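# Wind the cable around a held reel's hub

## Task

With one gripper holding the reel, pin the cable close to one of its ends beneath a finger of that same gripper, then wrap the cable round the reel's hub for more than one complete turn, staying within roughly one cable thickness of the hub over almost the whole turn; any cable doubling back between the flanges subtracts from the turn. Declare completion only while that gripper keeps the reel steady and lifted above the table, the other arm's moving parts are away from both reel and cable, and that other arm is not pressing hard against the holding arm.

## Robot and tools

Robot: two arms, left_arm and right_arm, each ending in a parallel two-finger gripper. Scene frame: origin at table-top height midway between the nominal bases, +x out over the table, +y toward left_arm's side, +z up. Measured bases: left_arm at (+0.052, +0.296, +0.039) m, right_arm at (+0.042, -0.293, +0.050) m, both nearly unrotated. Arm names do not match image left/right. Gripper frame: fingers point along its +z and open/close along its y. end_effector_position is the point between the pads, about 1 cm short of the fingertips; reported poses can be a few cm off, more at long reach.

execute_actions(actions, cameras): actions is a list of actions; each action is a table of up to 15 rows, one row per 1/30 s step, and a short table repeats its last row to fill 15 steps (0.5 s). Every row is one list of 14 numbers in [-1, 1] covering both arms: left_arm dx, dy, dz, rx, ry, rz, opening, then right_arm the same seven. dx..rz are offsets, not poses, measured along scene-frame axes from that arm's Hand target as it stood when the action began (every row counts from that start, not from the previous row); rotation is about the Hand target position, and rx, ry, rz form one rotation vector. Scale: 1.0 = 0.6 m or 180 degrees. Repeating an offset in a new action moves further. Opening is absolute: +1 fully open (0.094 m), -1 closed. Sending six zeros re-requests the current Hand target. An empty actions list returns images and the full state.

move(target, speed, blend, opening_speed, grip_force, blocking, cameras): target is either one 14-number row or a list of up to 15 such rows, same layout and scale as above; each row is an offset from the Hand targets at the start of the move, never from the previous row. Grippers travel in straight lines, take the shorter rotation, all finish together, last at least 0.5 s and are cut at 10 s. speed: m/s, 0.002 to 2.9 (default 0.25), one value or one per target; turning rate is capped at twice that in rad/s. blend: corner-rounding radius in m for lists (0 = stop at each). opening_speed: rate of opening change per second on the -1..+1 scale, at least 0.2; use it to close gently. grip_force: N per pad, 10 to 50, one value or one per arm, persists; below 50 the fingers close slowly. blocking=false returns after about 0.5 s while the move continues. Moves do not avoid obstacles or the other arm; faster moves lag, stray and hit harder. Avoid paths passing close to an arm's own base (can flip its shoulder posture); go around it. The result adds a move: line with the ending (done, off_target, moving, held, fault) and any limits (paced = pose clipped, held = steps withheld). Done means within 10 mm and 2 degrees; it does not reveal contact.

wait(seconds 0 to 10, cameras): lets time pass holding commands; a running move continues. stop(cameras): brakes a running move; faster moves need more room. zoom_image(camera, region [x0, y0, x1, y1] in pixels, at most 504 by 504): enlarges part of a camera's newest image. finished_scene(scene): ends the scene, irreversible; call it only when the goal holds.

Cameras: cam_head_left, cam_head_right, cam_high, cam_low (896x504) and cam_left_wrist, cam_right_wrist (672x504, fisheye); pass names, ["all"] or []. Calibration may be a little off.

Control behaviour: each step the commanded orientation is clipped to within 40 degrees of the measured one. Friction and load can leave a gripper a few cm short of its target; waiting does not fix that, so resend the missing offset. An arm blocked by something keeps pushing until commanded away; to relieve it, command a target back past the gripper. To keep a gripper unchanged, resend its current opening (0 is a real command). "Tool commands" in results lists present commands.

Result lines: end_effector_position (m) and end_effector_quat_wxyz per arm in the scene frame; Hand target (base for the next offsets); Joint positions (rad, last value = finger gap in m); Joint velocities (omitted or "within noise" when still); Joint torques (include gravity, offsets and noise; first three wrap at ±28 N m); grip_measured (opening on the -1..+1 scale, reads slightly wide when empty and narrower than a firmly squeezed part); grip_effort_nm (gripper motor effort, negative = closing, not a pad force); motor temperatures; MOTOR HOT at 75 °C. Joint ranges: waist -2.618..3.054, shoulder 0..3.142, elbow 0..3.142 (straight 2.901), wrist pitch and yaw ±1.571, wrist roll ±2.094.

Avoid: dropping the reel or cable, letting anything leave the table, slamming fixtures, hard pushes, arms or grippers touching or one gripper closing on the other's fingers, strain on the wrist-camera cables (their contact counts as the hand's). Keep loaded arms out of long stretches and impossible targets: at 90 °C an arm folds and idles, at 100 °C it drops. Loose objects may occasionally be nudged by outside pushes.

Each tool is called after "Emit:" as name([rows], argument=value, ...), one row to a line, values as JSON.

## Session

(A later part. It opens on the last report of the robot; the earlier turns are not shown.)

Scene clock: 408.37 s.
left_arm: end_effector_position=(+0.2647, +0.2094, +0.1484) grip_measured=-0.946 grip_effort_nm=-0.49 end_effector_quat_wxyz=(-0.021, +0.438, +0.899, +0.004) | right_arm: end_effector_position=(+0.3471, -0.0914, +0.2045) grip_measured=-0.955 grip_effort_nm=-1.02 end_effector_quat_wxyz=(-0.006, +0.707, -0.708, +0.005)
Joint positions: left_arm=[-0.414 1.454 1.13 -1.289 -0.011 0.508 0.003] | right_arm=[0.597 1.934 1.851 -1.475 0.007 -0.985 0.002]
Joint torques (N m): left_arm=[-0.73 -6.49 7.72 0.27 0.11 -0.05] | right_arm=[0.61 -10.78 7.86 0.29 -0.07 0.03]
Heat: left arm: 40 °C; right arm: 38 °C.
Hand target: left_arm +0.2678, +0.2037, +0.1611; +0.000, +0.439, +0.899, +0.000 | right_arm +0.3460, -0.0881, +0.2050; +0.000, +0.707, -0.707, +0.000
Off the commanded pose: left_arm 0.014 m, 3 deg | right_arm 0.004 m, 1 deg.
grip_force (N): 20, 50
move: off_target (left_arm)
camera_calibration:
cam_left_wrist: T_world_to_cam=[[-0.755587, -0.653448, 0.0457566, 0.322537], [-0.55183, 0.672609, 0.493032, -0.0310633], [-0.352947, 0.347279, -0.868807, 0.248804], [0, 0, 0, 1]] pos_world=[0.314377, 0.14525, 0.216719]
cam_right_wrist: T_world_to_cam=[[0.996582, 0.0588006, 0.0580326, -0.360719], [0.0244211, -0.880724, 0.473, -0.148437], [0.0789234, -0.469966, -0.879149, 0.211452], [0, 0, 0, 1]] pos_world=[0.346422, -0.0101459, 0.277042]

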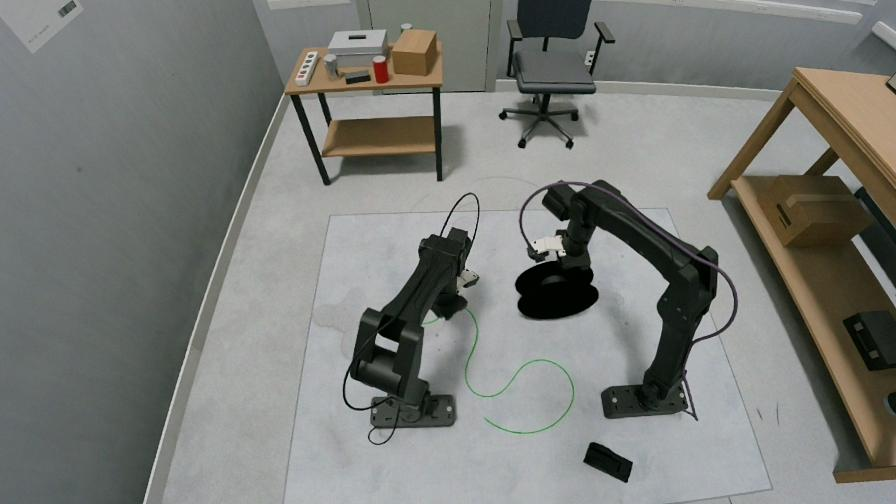

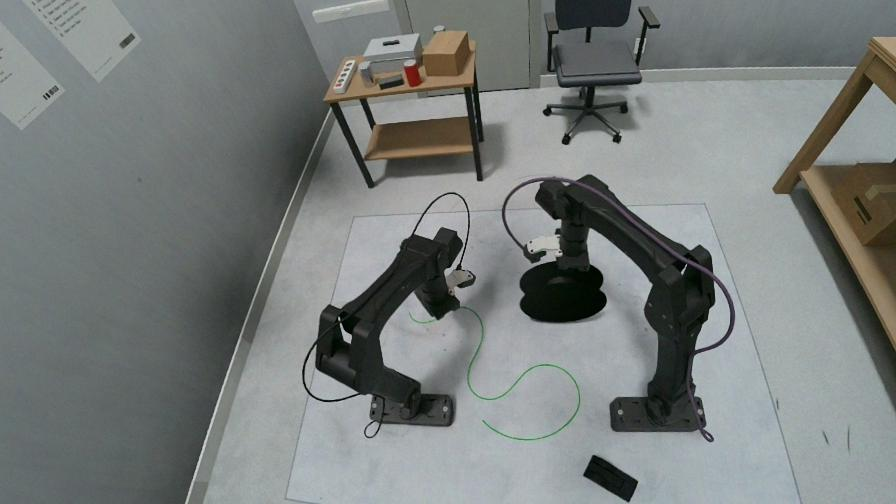

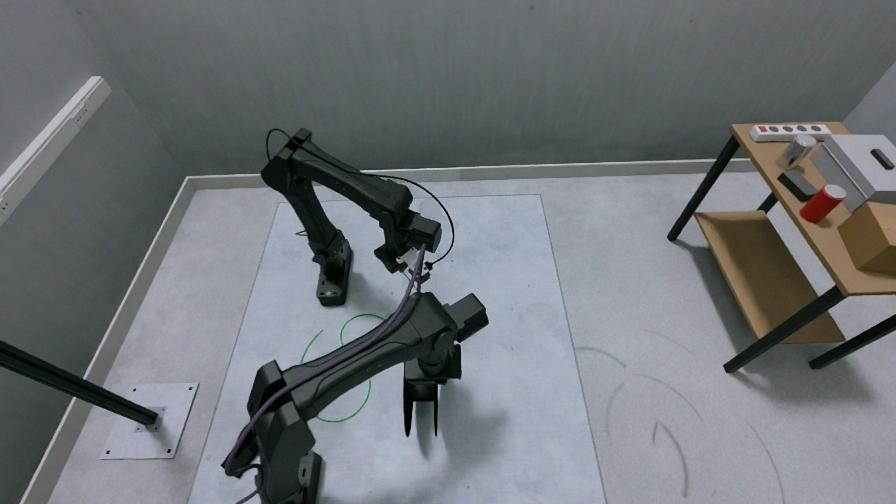

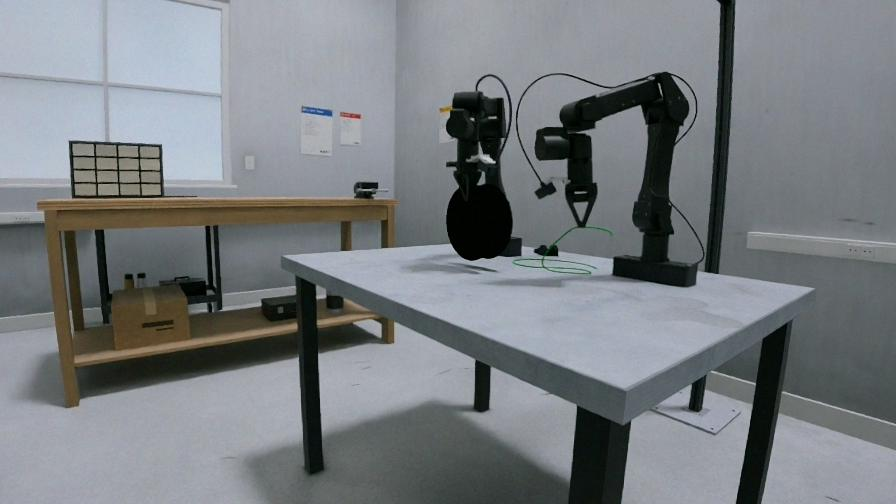

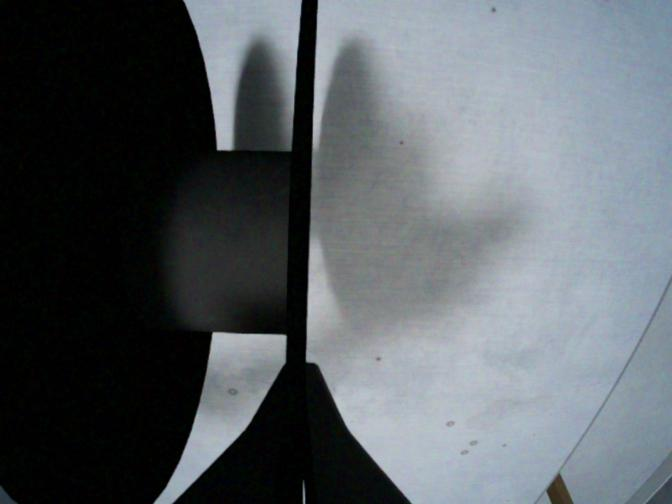

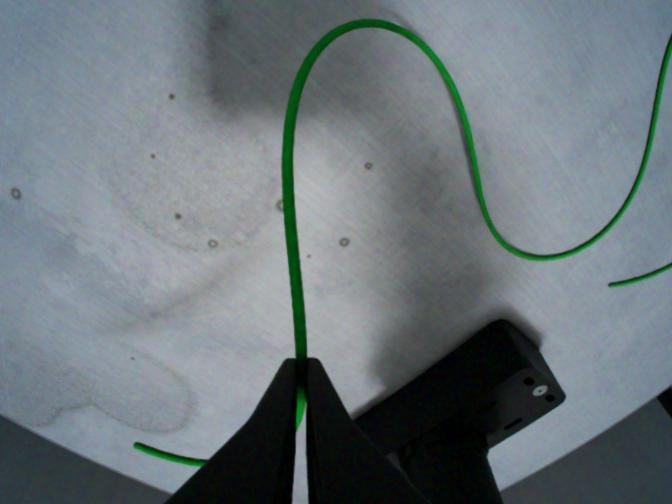

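Emit:
move(target=[0, 0, 0, 0, 0, 0, -1.0, 0.0517, -0.0115, 0.01, 0, 0, -0.311, -1.0], cameras=["cam_head_left", "cam_left_wrist", "cam_low"], speed=0.2)

Scene clock: 643.30 s.
left_arm: end_effector_position=(+0.2646, +0.2094, +0.1484) grip_measured=-0.946 grip_effort_nm=-0.49 end_effector_quat_wxyz=(-0.021, +0.438, +0.899, +0.004) | right_arm: end_effector_position=(+0.3732, -0.0953, +0.2143) grip_measured=-0.955 grip_effort_nm=-1.02 end_effector_quat_wxyz=(+0.007, -0.300, +0.954, -0.002)
Joint positions: left_arm=[-0.414 1.454 1.13 -1.289 -0.011 0.508 0.003] | right_arm=[0.552 2.033 2.032 -1.557 0.007 -0.07 0.002]
Joint torques (N m): left_arm=[-0.61 -6.48 7.88 0.26 0.12 -0.05] | right_arm=[-0.7 -10.84 7.87 0.36 -0.08 0.08]
Motor temperatures (°C): left_arm=[30 31 43 31 27 28 31] | right_arm=[31 38 40 29 27 26 34]
Heat: left arm: 43 °C; right arm: 40 °C.
Hand target: left_arm +0.2678, +0.2037, +0.1611; +0.001, +0.439, +0.899, +0.000 | right_arm +0.3770, -0.0950, +0.2109; -0.001, -0.293, +0.956, +0.000
Off the commanded pose: left_arm 0.014 m, 3 deg | right_arm 0.005 m, 1 deg.
joint sent to its limit (right arm) — joint 4 (wrist pitch), lower limit. The joint targets still meet the commanded pose.
grip_force (N): 20, 50
move: off_target (left_arm)
camera_calibration:
cam_left_wrist: T_world_to_cam=[[-0.755567, -0.653459, 0.0459348, 0.322417], [-0.551679, 0.672557, 0.493272, -0.0312111], [-0.353227, 0.347359, -0.868661, 0.248814], [0, 0, 0, 1]] pos_world=[0.314277, 0.14525, 0.21672]
Images, in order (width x height): cam_head_left 896x504, cam_low 896x504, cam_left_wrist 672x504.

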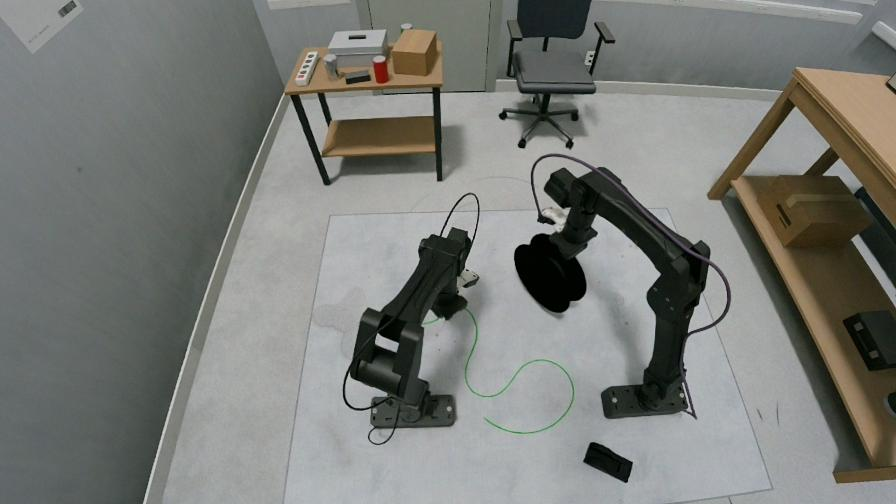

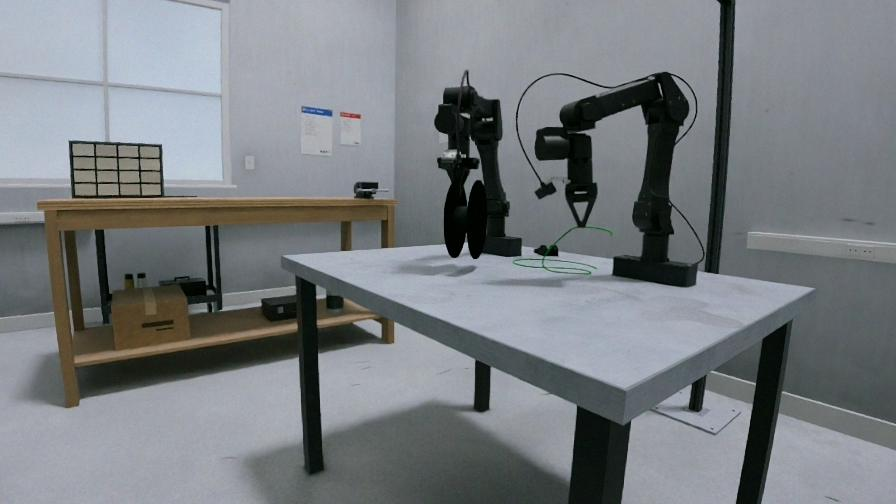

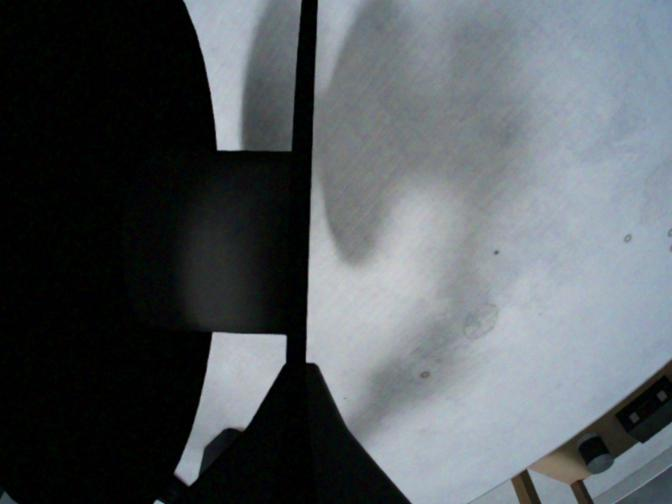

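Emit:
move([
  [0, 0, 0, 0, 0, 0, -1.0, 0, 0, -0.0582, 0, 0, 0, -1.0],
  [0, 0, 0, 0, 0, 0, -1.0, 0, 0, -0.0582, 0, 0, 0, -0.043],
], cameras=["cam_head_left", "cam_left_wrist", "cam_low"], speed=0.06, opening_speed=0.6)

Scene clock: 649.47 s.
left_arm: end_effector_position=(+0.2646, +0.2094, +0.1484) grip_measured=-0.946 grip_effort_nm=-0.49 end_effector_quat_wxyz=(-0.021, +0.438, +0.899, +0.004) | right_arm: end_effector_position=(+0.3754, -0.0939, +0.1807) grip_measured=-0.045 grip_effort_nm=0.14 end_effector_quat_wxyz=(+0.001, -0.299, +0.954, -0.003)
Joint positions: left_arm=[-0.414 1.454 1.13 -1.289 -0.011 0.508 0.003] | right_arm=[0.552 2.033 1.897 -1.435 0.007 -0.069 0.045]
Joint torques (N m): left_arm=[-0.64 -6.5 7.9 0.27 0.1 -0.06] | right_arm=[-0.68 -13.22 4.92 0.65 -0.09 0.05]
Heat: left arm: 43 °C; right arm: 40 °C.
Hand target: left_arm +0.2678, +0.2037, +0.1611; +0.001, +0.439, +0.899, +0.000 | right_arm +0.3770, -0.0950, +0.1760; -0.001, -0.293, +0.956, +0.000
Off the commanded pose: left_arm 0.014 m, 3 deg | right_arm 0.005 m, 1 deg.
grip_force (N): 20, 50
move: off_target (left_arm)
camera_calibration:
cam_left_wrist: T_world_to_cam=[[-0.755567, -0.653459, 0.0459348, 0.322417], [-0.551679, 0.672557, 0.493272, -0.0312111], [-0.353227, 0.347359, -0.868661, 0.248814], [0, 0, 0, 1]] pos_world=[0.314277, 0.14525, 0.21672]
Images, in order (width x height): cam_head_left 896x504, cam_low 896x504, cam_left_wrist 672x504.

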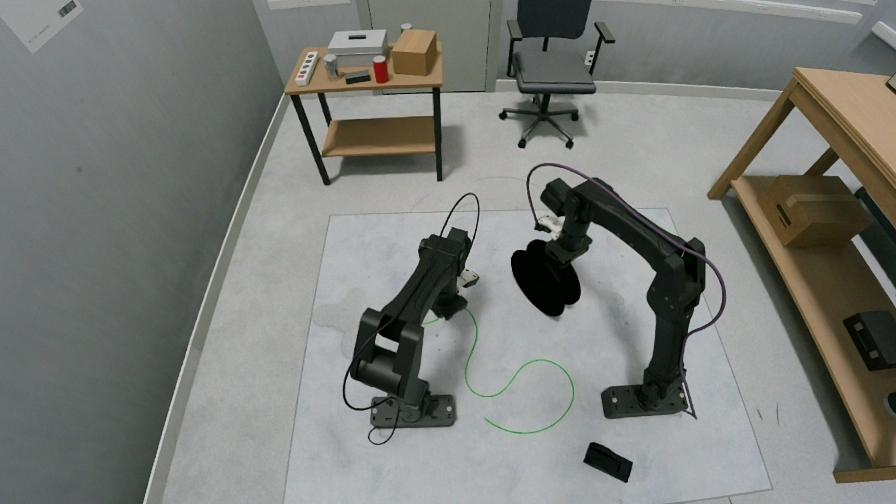

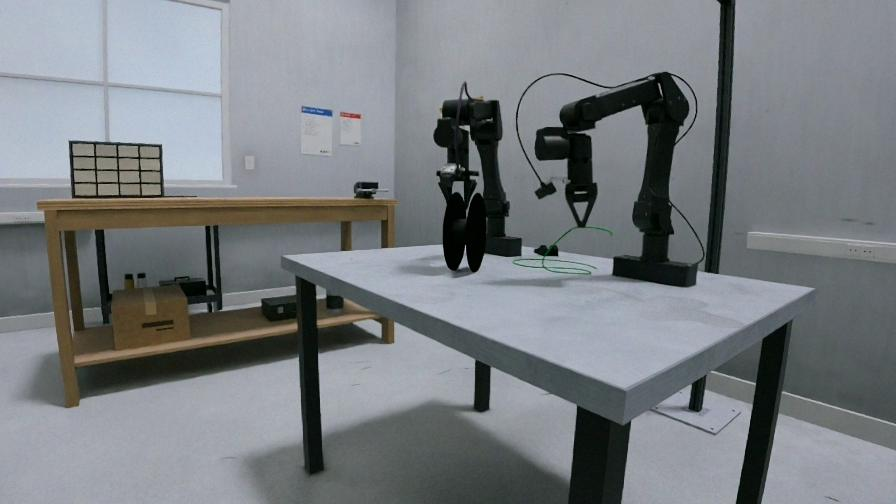

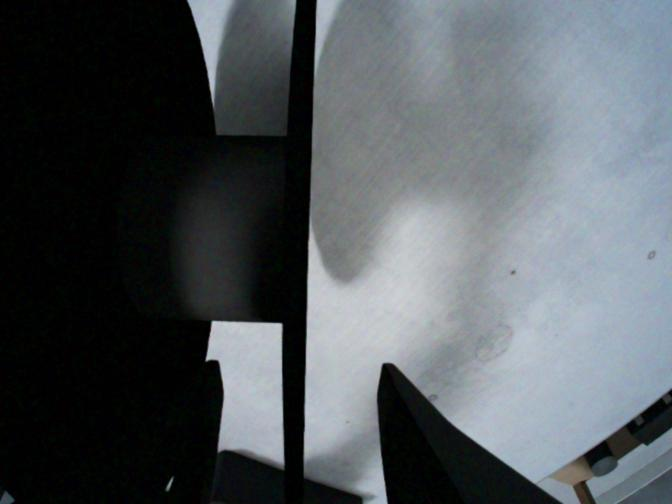

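Emit:
move(target=[0.4887, -0.2328, 0.0815, -0.5358, 0.140, 0.4203, -1.0, 0.0698, 0.0485, -0.01, 0, 0, 0, -0.043], cameras=["all"], speed=0.25)

Scene clock: 689.07 s.
left_arm: end_effector_position=(+0.5597, +0.0653, +0.2127) grip_measured=-0.946 grip_effort_nm=-0.49 end_effector_quat_wxyz=(+0.134, -0.281, +0.652, -0.691) | right_arm: end_effector_position=(+0.4186, -0.0681, +0.1820) grip_measured=-0.045 grip_effort_nm=0.14 end_effector_quat_wxyz=(+0.017, -0.295, +0.955, +0.001)
Joint positions: left_arm=[-0.216 2.113 1.142 0.958 0.771 -1.777 0.003] | right_arm=[0.552 2.246 2.238 -1.529 0.007 -0.061 0.045]
Joint torques (N m): left_arm=[-0.24 -8.99 5.6 1.76 -0.1 -0.01] | right_arm=[0.14 -11.95 7.38 0.41 -0.08 0.07]
Motor temperatures (°C): left_arm=[30 31 43 31 27 28 31] | right_arm=[31 46 39 29 27 26 32]
Heat: left arm: 43 °C; right arm: 46 °C.
Hand target: left_arm +0.5610, +0.0640, +0.2099; +0.140, -0.281, +0.649, -0.693 | right_arm +0.4188, -0.0659, +0.1700; -0.001, -0.293, +0.956, +0.000
Off the commanded pose: left_arm 0.003 m, 1 deg | right_arm 0.012 m, 2 deg.
grip_force (N): 20, 50
move: off_target (right_arm)
camera_calibration:
cam_left_wrist: T_world_to_cam=[[0.198088, 0.169185, 0.965473, -0.334742], [-0.969284, -0.112673, 0.218615, 0.540237], [0.145769, -0.979123, 0.141669, 0.0515041], [0, 0, 0, 1]] pos_world=[0.582444, 0.167932, 0.197784]
cam_right_wrist: T_world_to_cam=[[0.61128, -0.789549, 0.0543072, -0.327836], [-0.722604, -0.528829, 0.445177, 0.222691], [-0.32277, -0.31137, -0.893794, 0.378599], [0, 0, 0, 1]] pos_world=[0.483518, -0.0231924, 0.257057]

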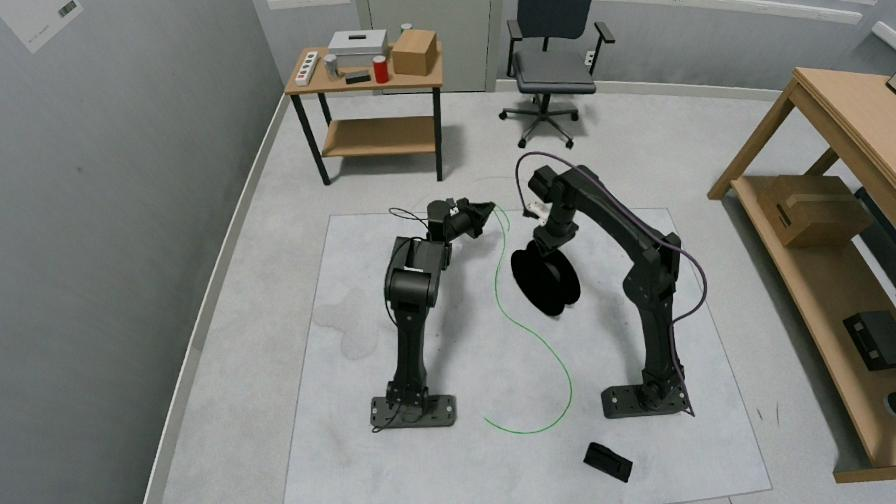

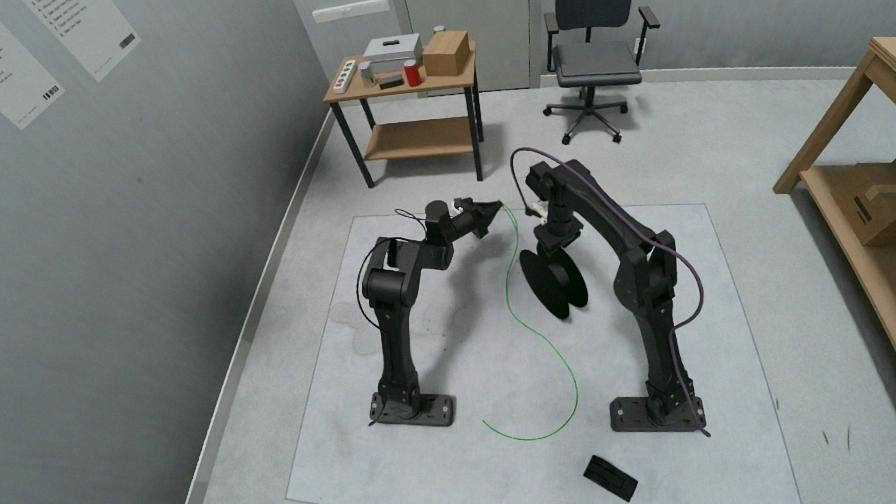

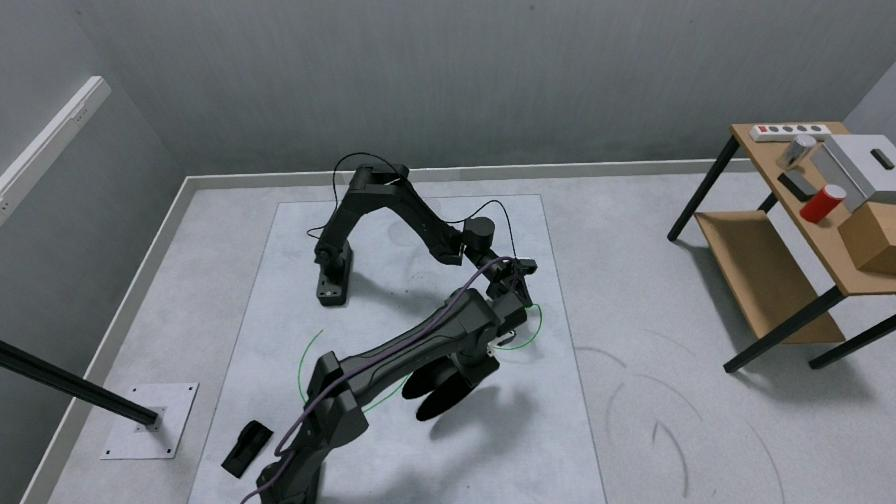

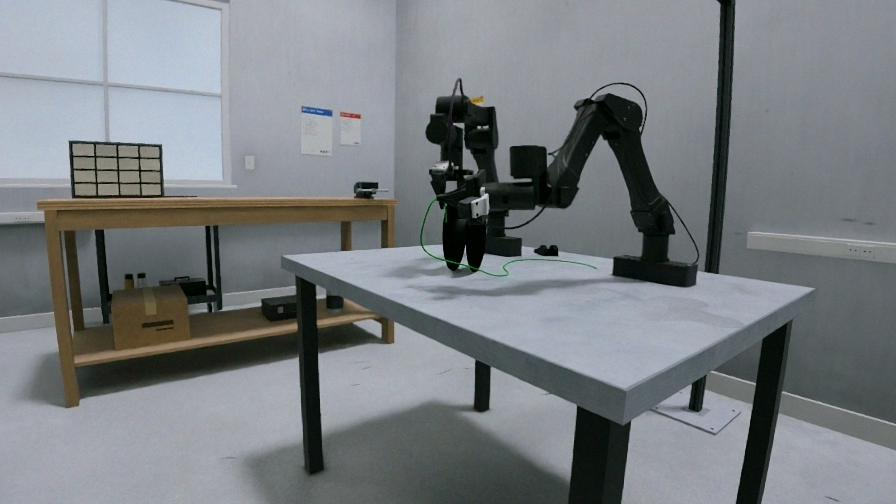

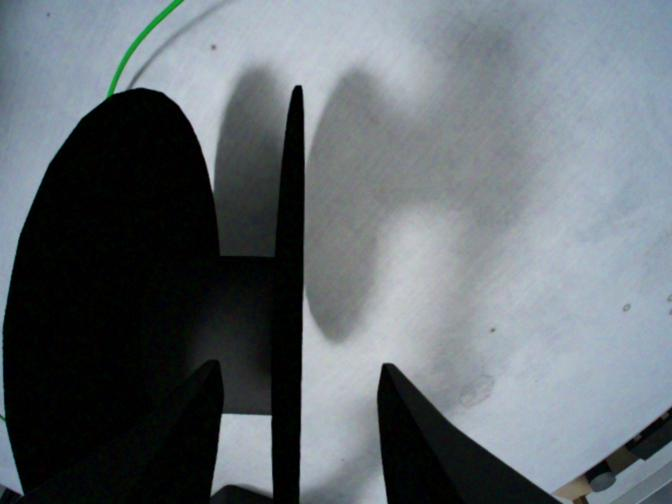

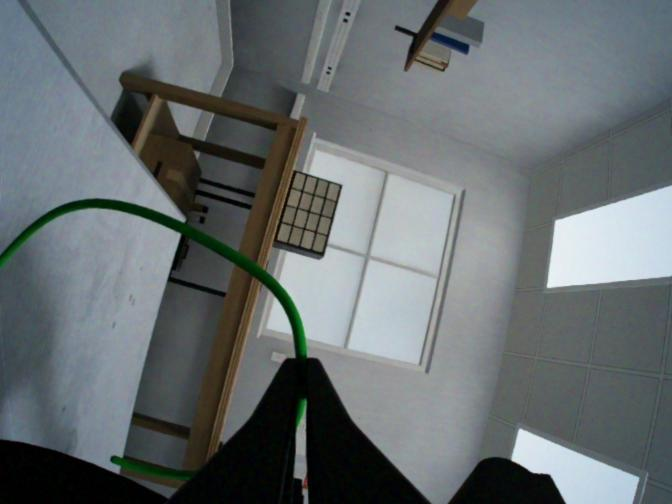

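Emit:
zoom_image(camera="cam_low", region=[400, 160, 560, 290])

Emit:
zoom_image(camera="cam_head_right", region=[430, 170, 620, 330])

Emit:
zoom_image(camera="cam_right_wrist", region=[0, 330, 400, 504])

Scaled by 3.150 from the camera's 896x504 image, which has a finer 1280x720 frame.

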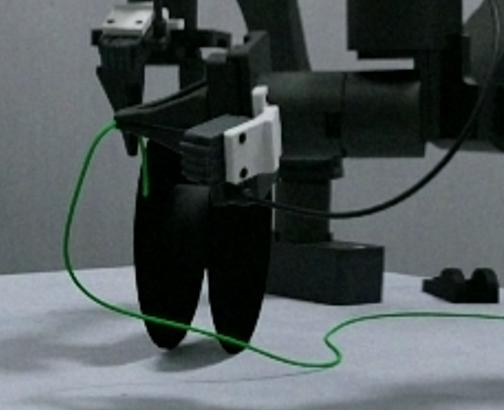

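Scaled by 2.653 from the camera's 896x504 image, which has a finer 1280x720 frame.

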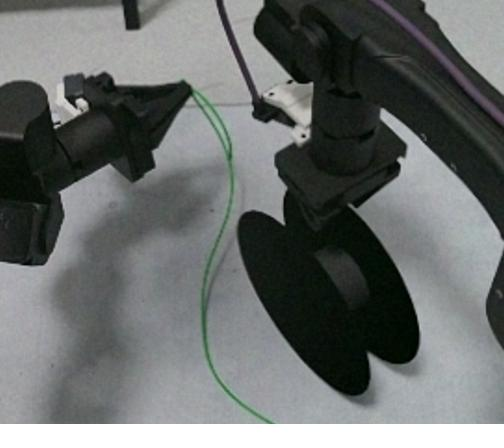

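Scaled by 1.260 from the camera's 672x504 image, which has a finer 960x720 frame.

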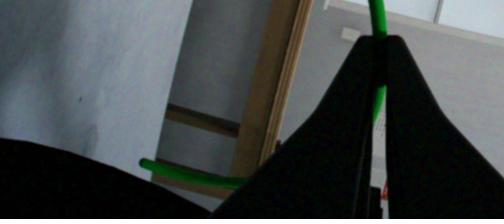

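Emit:
move(target=[0.0343, -0.0493, -0.0217, -0.0444, 0.0639, 0, -1.0, -0.0033, 0.0048, -0.0133, 0, 0, 0, -0.043], cameras=["cam_head_right", "cam_high", "cam_low", "cam_left_wrist", "cam_right_wrist"], speed=0.15)

Scene clock: 738.20 s.
left_arm: end_effector_position=(+0.5752, +0.0379, +0.1904) grip_measured=-0.946 grip_effort_nm=-0.49 end_effector_quat_wxyz=(-0.046, +0.364, -0.615, +0.698) | right_arm: end_effector_position=(+0.4183, -0.0683, +0.1788) grip_measured=-0.045 grip_effort_nm=0.14 end_effector_quat_wxyz=(+0.015, -0.292, +0.956, +0.000)
Joint positions: left_arm=[-0.271 2.223 1.235 0.961 0.715 -2.022 0.003] | right_arm=[0.552 2.246 2.225 -1.52 0.007 -0.053 0.045]
Joint torques (N m): left_arm=[-0.5 -9.72 8.12 1.59 -0.08 -0.03] | right_arm=[0.9 -12.82 4.88 0.73 -0.08 0.06]
Motor temperatures (°C): left_arm=[29 36 41 36 27 28 31] | right_arm=[31 46 40 29 27 26 31]
Heat: left arm: 41 °C; right arm: 46 °C.
Hand target: left_arm +0.5816, +0.0344, +0.1970; -0.054, +0.357, -0.610, +0.705 | right_arm +0.4169, -0.0630, +0.1620; -0.001, -0.293, +0.956, +0.000
Off the commanded pose: left_arm 0.010 m, 1 deg | right_arm 0.018 m, 2 deg.
grip_force (N): 20, 50
move: off_target (right_arm)
camera_calibration:
cam_left_wrist: T_world_to_cam=[[0.39495, 0.294195, 0.870324, -0.411553], [-0.898624, -0.0732661, 0.432559, 0.474065], [0.191022, -0.952933, 0.235434, -0.0193135], [0, 0, 0, 1]] pos_world=[0.592238, 0.137405, 0.157671]
cam_right_wrist: T_world_to_cam=[[0.605444, -0.794088, 0.0534999, -0.325302], [-0.724924, -0.522466, 0.448904, 0.224594], [-0.328517, -0.310569, -0.891977, 0.377672], [0, 0, 0, 1]] pos_world=[0.483837, -0.0236827, 0.253457]
Images, in order (width x height): cam_head_right 896x504, cam_high 896x504, cam_low 896x504, cam_left_wrist 672x504, cam_right_wrist 672x504.

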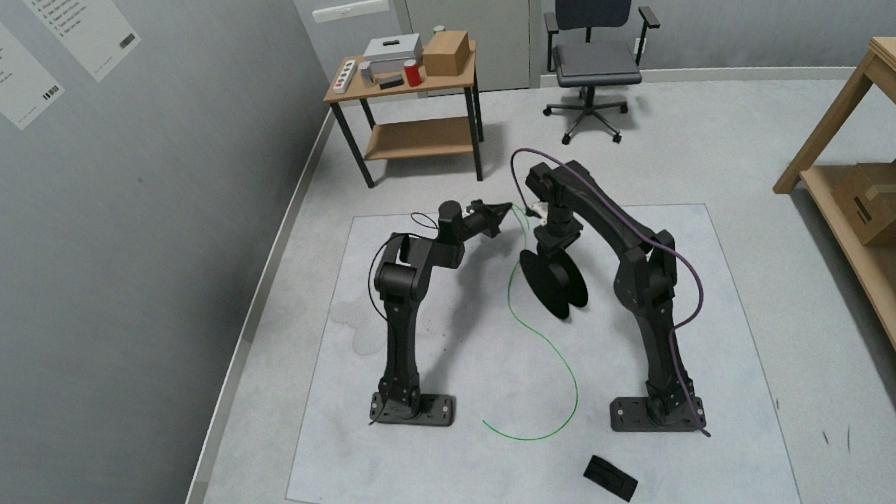

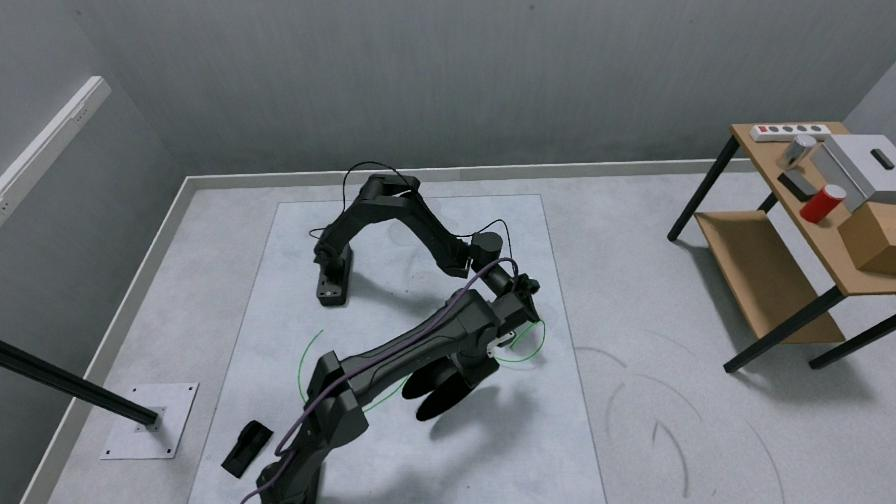

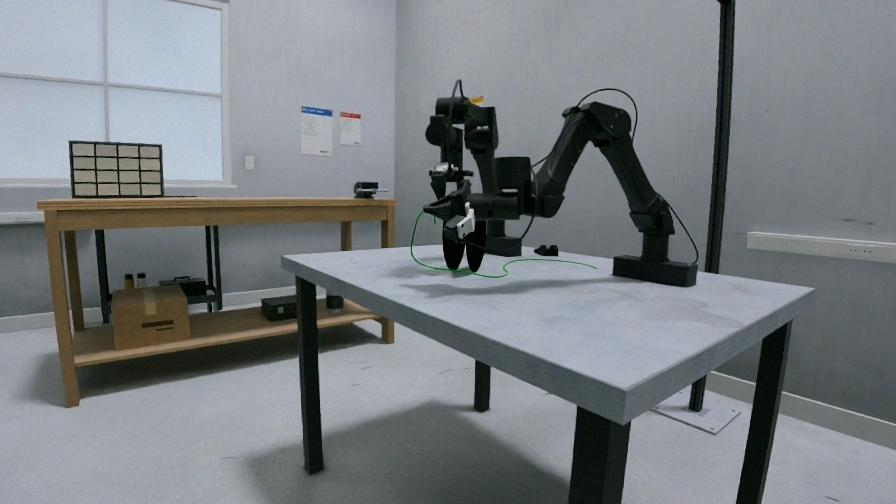

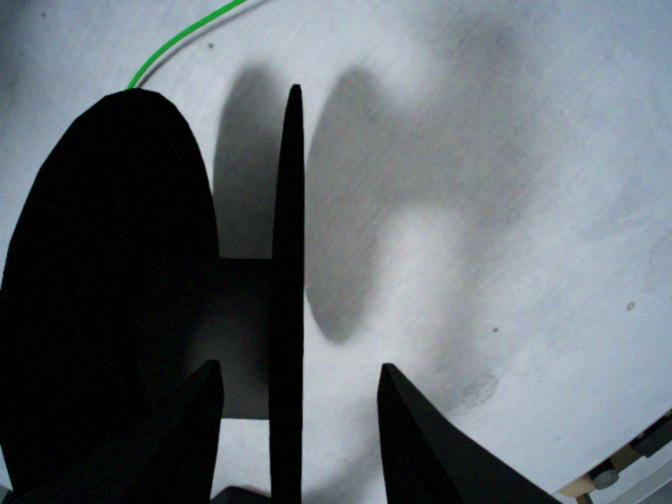

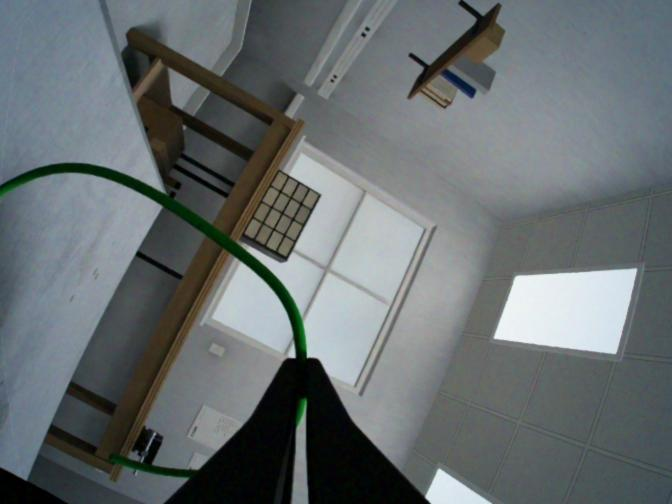

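Emit:
move(target=[-0.0745, -0.0682, 0.005, 0, 0, 0, -1.0, 0, 0, -0.005, 0, 0, 0, -0.043], cameras=["cam_head_right", "cam_high", "cam_left_wrist", "cam_right_wrist"], speed=0.12)

Scene clock: 749.17 s.
left_arm: end_effector_position=(+0.5358, -0.0087, +0.1680) grip_measured=-0.946 grip_effort_nm=-0.49 end_effector_quat_wxyz=(+0.033, -0.377, +0.623, -0.685) | right_arm: end_effector_position=(+0.4185, -0.0681, +0.1748) grip_measured=-0.045 grip_effort_nm=0.13 end_effector_quat_wxyz=(+0.014, -0.292, +0.956, +0.000)
Joint positions: left_arm=[-0.402 2.197 1.119 1.005 0.591 -2.025 0.003] | right_arm=[0.552 2.246 2.209 -1.506 0.007 -0.053 0.045]
Joint torques (N m): left_arm=[0.32 -14.11 5.19 1.8 -0.07 0] | right_arm=[0.9 -13.09 4.83 0.7 -0.08 0.06]
Heat: left arm: 42 °C; right arm: 46 °C.
Hand target: left_arm +0.5370, -0.0064, +0.2000; +0.054, -0.358, +0.610, -0.705 | right_arm +0.4169, -0.0630, +0.1590; -0.001, -0.293, +0.956, +0.000
Off the commanded pose: left_arm 0.032 m, 4 deg | right_arm 0.017 m, 2 deg.
grip_force (N): 20, 50
move: off_target (left_arm, right_arm)
camera_calibration:
cam_left_wrist: T_world_to_cam=[[0.435402, 0.275366, 0.857087, -0.38233], [-0.878979, -0.0756395, 0.470824, 0.42802], [0.194479, -0.958359, 0.209108, -0.0483882], [0, 0, 0, 1]] pos_world=[0.552098, 0.0912829, 0.136287]
cam_right_wrist: T_world_to_cam=[[0.605511, -0.794053, 0.0532595, -0.325139], [-0.724092, -0.52192, 0.450877, 0.225952], [-0.330223, -0.311575, -0.890996, 0.374768], [0, 0, 0, 1]] pos_world=[0.484242, -0.0234798, 0.249357]
Images, in order (width x height): cam_head_right 896x504, cam_high 896x504, cam_left_wrist 672x504, cam_right_wrist 672x504.

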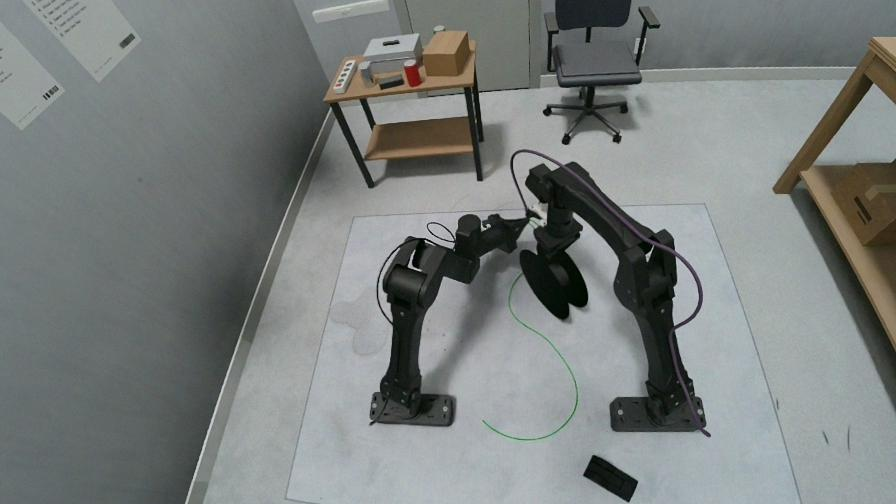

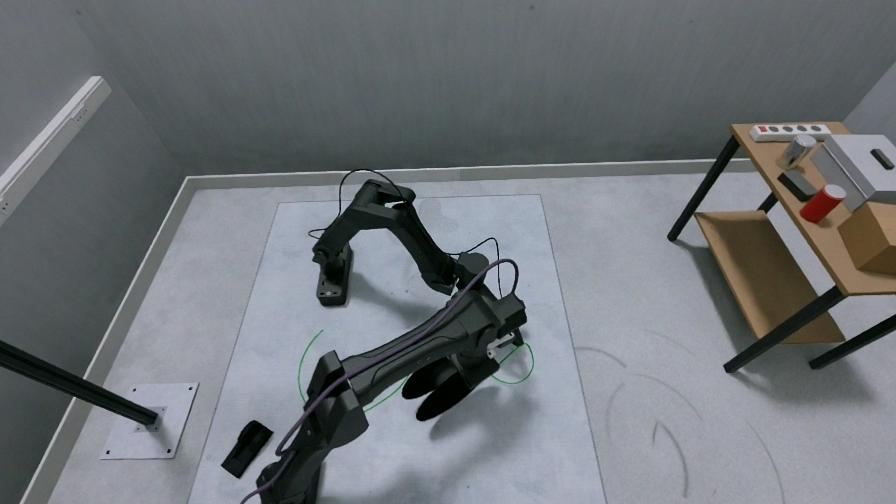

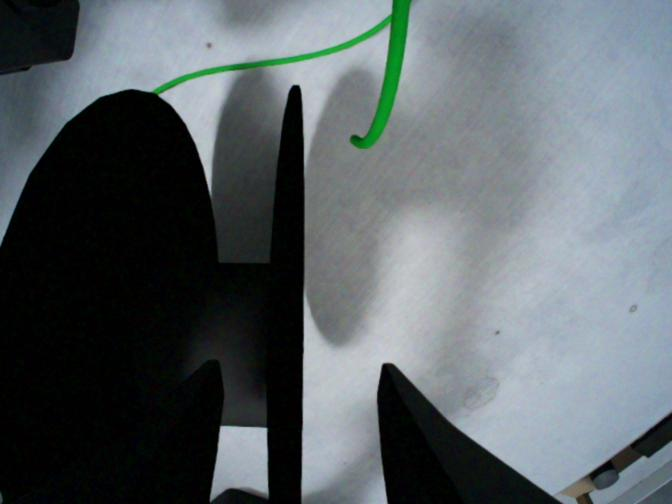

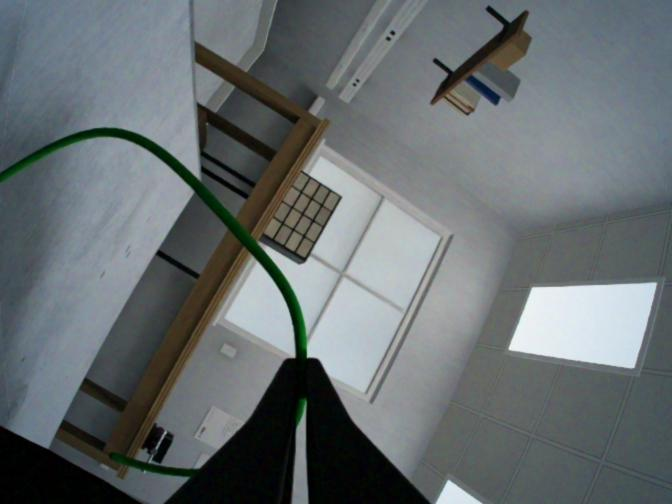

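Emit:
execute_actions(actions=[], cameras=["cam_head_right", "cam_left_wrist", "cam_right_wrist"])

Scene clock: 774.13 s.
left_arm: end_effector_position=(+0.5358, -0.0086, +0.1680) grip_measured=-0.946 grip_effort_nm=-0.49 end_effector_quat_wxyz=(+0.034, -0.377, +0.623, -0.685) | right_arm: end_effector_position=(+0.4185, -0.0681, +0.1748) grip_measured=-0.045 grip_effort_nm=0.14 end_effector_quat_wxyz=(+0.014, -0.292, +0.956, +0.000)
Joint positions: left_arm=[-0.402 2.197 1.119 1.005 0.59 -2.025 0.003] | right_arm=[0.552 2.246 2.209 -1.506 0.007 -0.053 0.045]
Joint velocities: within noise
Joint torques (N m): left_arm=[0.08 -14.06 5.19 1.8 -0.05 0.01] | right_arm=[0.88 -13.09 4.83 0.71 -0.08 0.06]
Motor temperatures (°C): left_arm=[29 42 40 37 27 28 31] | right_arm=[31 47 39 29 27 26 31]
Heat: left arm: 42 °C; right arm: 47 °C.
Hand target: left_arm +0.5369, -0.0064, +0.2000; +0.054, -0.358, +0.610, -0.705 | right_arm +0.4169, -0.0630, +0.1590; -0.001, -0.293, +0.956, +0.000
Tool commands: left_gripper/opening=-1.0 right_gripper/opening=-0.043
Off the commanded pose: left_arm 0.032 m, 4 deg | right_arm 0.017 m, 2 deg.
grip_force (N): 20, 50
camera_calibration:
cam_left_wrist: T_world_to_cam=[[0.435279, 0.275483, 0.857112, -0.38232], [-0.878975, -0.0759246, 0.470785, 0.428137], [0.194769, -0.958303, 0.209095, -0.0485719], [0, 0, 0, 1]] pos_world=[0.552198, 0.0912825, 0.136287]
cam_right_wrist: T_world_to_cam=[[0.605511, -0.794053, 0.0532595, -0.325139], [-0.724092, -0.52192, 0.450877, 0.225952], [-0.330223, -0.311575, -0.890996, 0.374768], [0, 0, 0, 1]] pos_world=[0.484242, -0.0234798, 0.249357]
Images, in order (width x height): cam_head_right 896x504, cam_left_wrist 672x504, cam_right_wrist 672x504.

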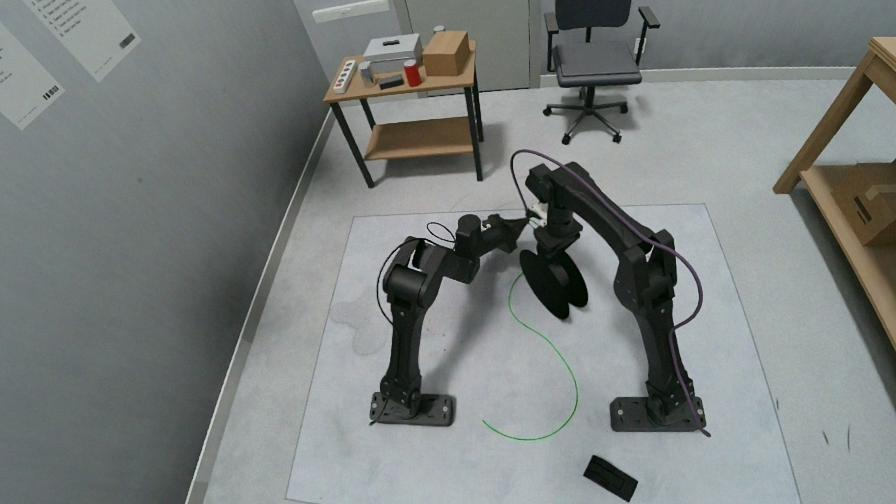

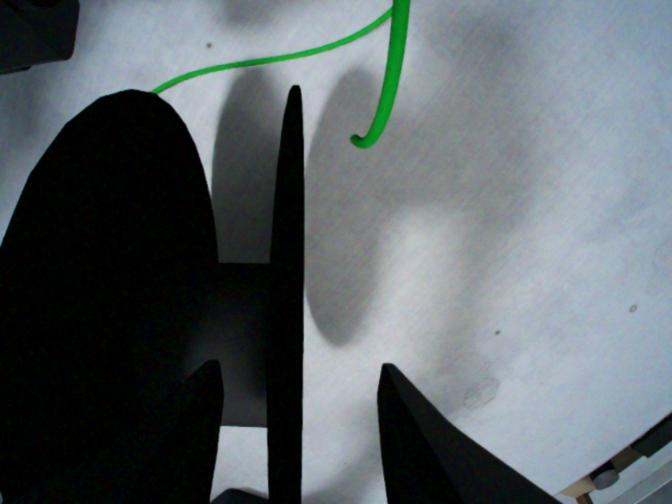

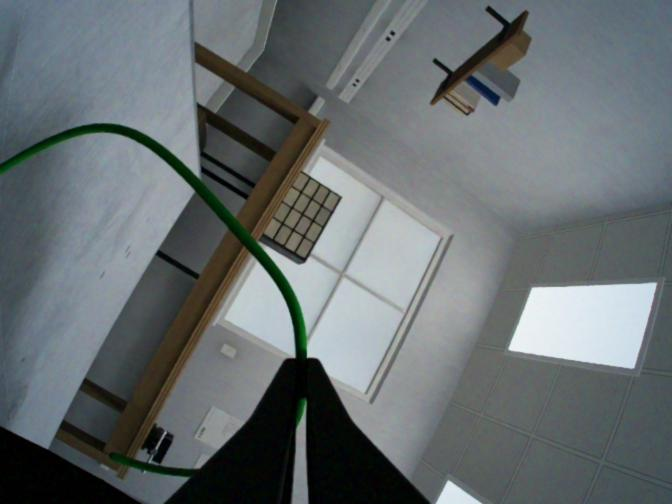

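Emit:
move(target=[0.0288, 0.076, 0.04, 0, 0, 0, -1.0, 0, 0, 0, 0, 0, 0, -0.043], speed=0.12, cameras=["cam_left_wrist"])

Scene clock: 778.27 s.
left_arm: end_effector_position=(+0.5531, +0.0415, +0.1874) grip_measured=-0.946 grip_effort_nm=-0.49 end_effector_quat_wxyz=(-0.039, +0.386, -0.617, +0.685) | right_arm: end_effector_position=(+0.4185, -0.0681, +0.1748) grip_measured=-0.045 grip_effort_nm=0.14 end_effector_quat_wxyz=(+0.014, -0.292, +0.956, +0.000)
Joint positions: left_arm=[-0.282 2.138 1.119 0.943 0.687 -2.025 0.003] | right_arm=[0.552 2.246 2.209 -1.506 0.007 -0.053 0.045]
Joint torques (N m): left_arm=[-0.1 -13.89 7.46 1.54 0.16 0.03] | right_arm=[0.88 -13.08 4.85 0.71 -0.07 0.07]
Heat: left arm: 43 °C; right arm: 47 °C.
Hand target: left_arm +0.5542, +0.0391, +0.2239; -0.054, +0.358, -0.610, +0.705 | right_arm +0.4169, -0.0630, +0.1590; -0.001, -0.293, +0.956, +0.000
Off the commanded pose: left_arm 0.037 m, 4 deg | right_arm 0.017 m, 2 deg.
grip_force (N): 20, 50
move: off_target (left_arm, right_arm)
camera_calibration:
cam_left_wrist: T_world_to_cam=[[0.432562, 0.291036, 0.853339, -0.418751], [-0.87461, -0.0944152, 0.475545, 0.435377], [0.218969, -0.952042, 0.213702, -0.0224881], [0, 0, 0, 1]] pos_world=[0.566846, 0.141568, 0.155101]
Images, in order (width x height): cam_left_wrist 672x504.

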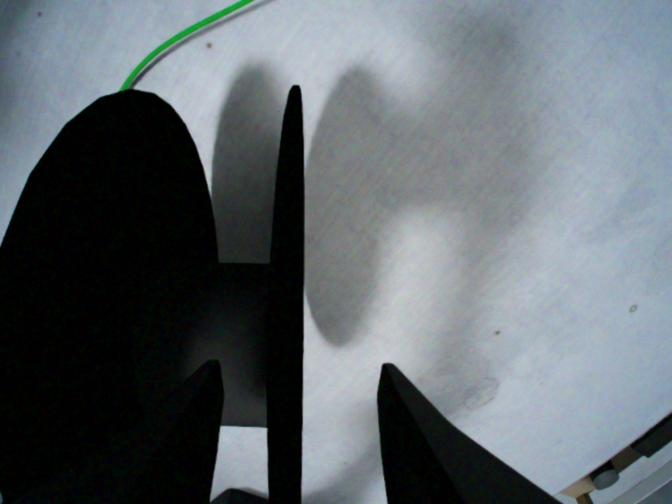

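Emit:
move(target=[-0.0684, -0.0476, 0.02, 0, 0, 0, -1.0, 0, 0, 0, 0, 0, 0, -0.043], speed=0.12, cameras=["cam_left_wrist"])

Scene clock: 783.03 s.
left_arm: end_effector_position=(+0.5149, +0.0078, +0.2125) grip_measured=-0.946 grip_effort_nm=-0.49 end_effector_quat_wxyz=(-0.038, +0.370, -0.620, +0.691) | right_arm: end_effector_position=(+0.4185, -0.0681, +0.1748) grip_measured=-0.045 grip_effort_nm=0.14 end_effector_quat_wxyz=(+0.014, -0.292, +0.956, +0.000)
Joint positions: left_arm=[-0.384 2.016 1.023 0.942 0.609 -2.025 0.003] | right_arm=[0.552 2.246 2.209 -1.506 0.007 -0.053 0.045]
Joint torques (N m): left_arm=[0.13 -12.71 5.08 1.66 -0.08 -0.02] | right_arm=[0.88 -13.09 4.83 0.71 -0.08 0.06]
Heat: left arm: 42 °C; right arm: 48 °C.
Hand target: left_arm +0.5132, +0.0106, +0.2358; -0.054, +0.358, -0.610, +0.705 | right_arm +0.4169, -0.0630, +0.1590; -0.001, -0.293, +0.956, +0.000
Off the commanded pose: left_arm 0.024 m, 3 deg | right_arm 0.017 m, 2 deg.
grip_force (N): 20, 50
move: off_target (left_arm, right_arm)
camera_calibration:
cam_left_wrist: T_world_to_cam=[[0.4179, 0.283571, 0.863103, -0.408237], [-0.888232, -0.0719895, 0.453719, 0.398402], [0.190796, -0.956245, 0.221793, -0.0387433], [0, 0, 0, 1]] pos_world=[0.531867, 0.107397, 0.180181]
Images, in order (width x height): cam_left_wrist 672x504.

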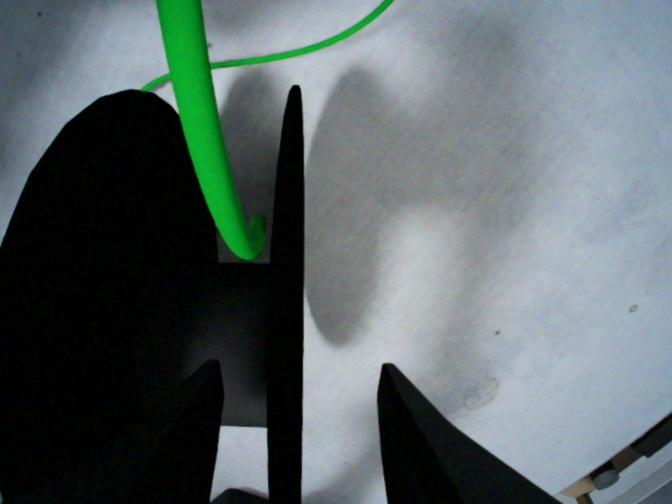

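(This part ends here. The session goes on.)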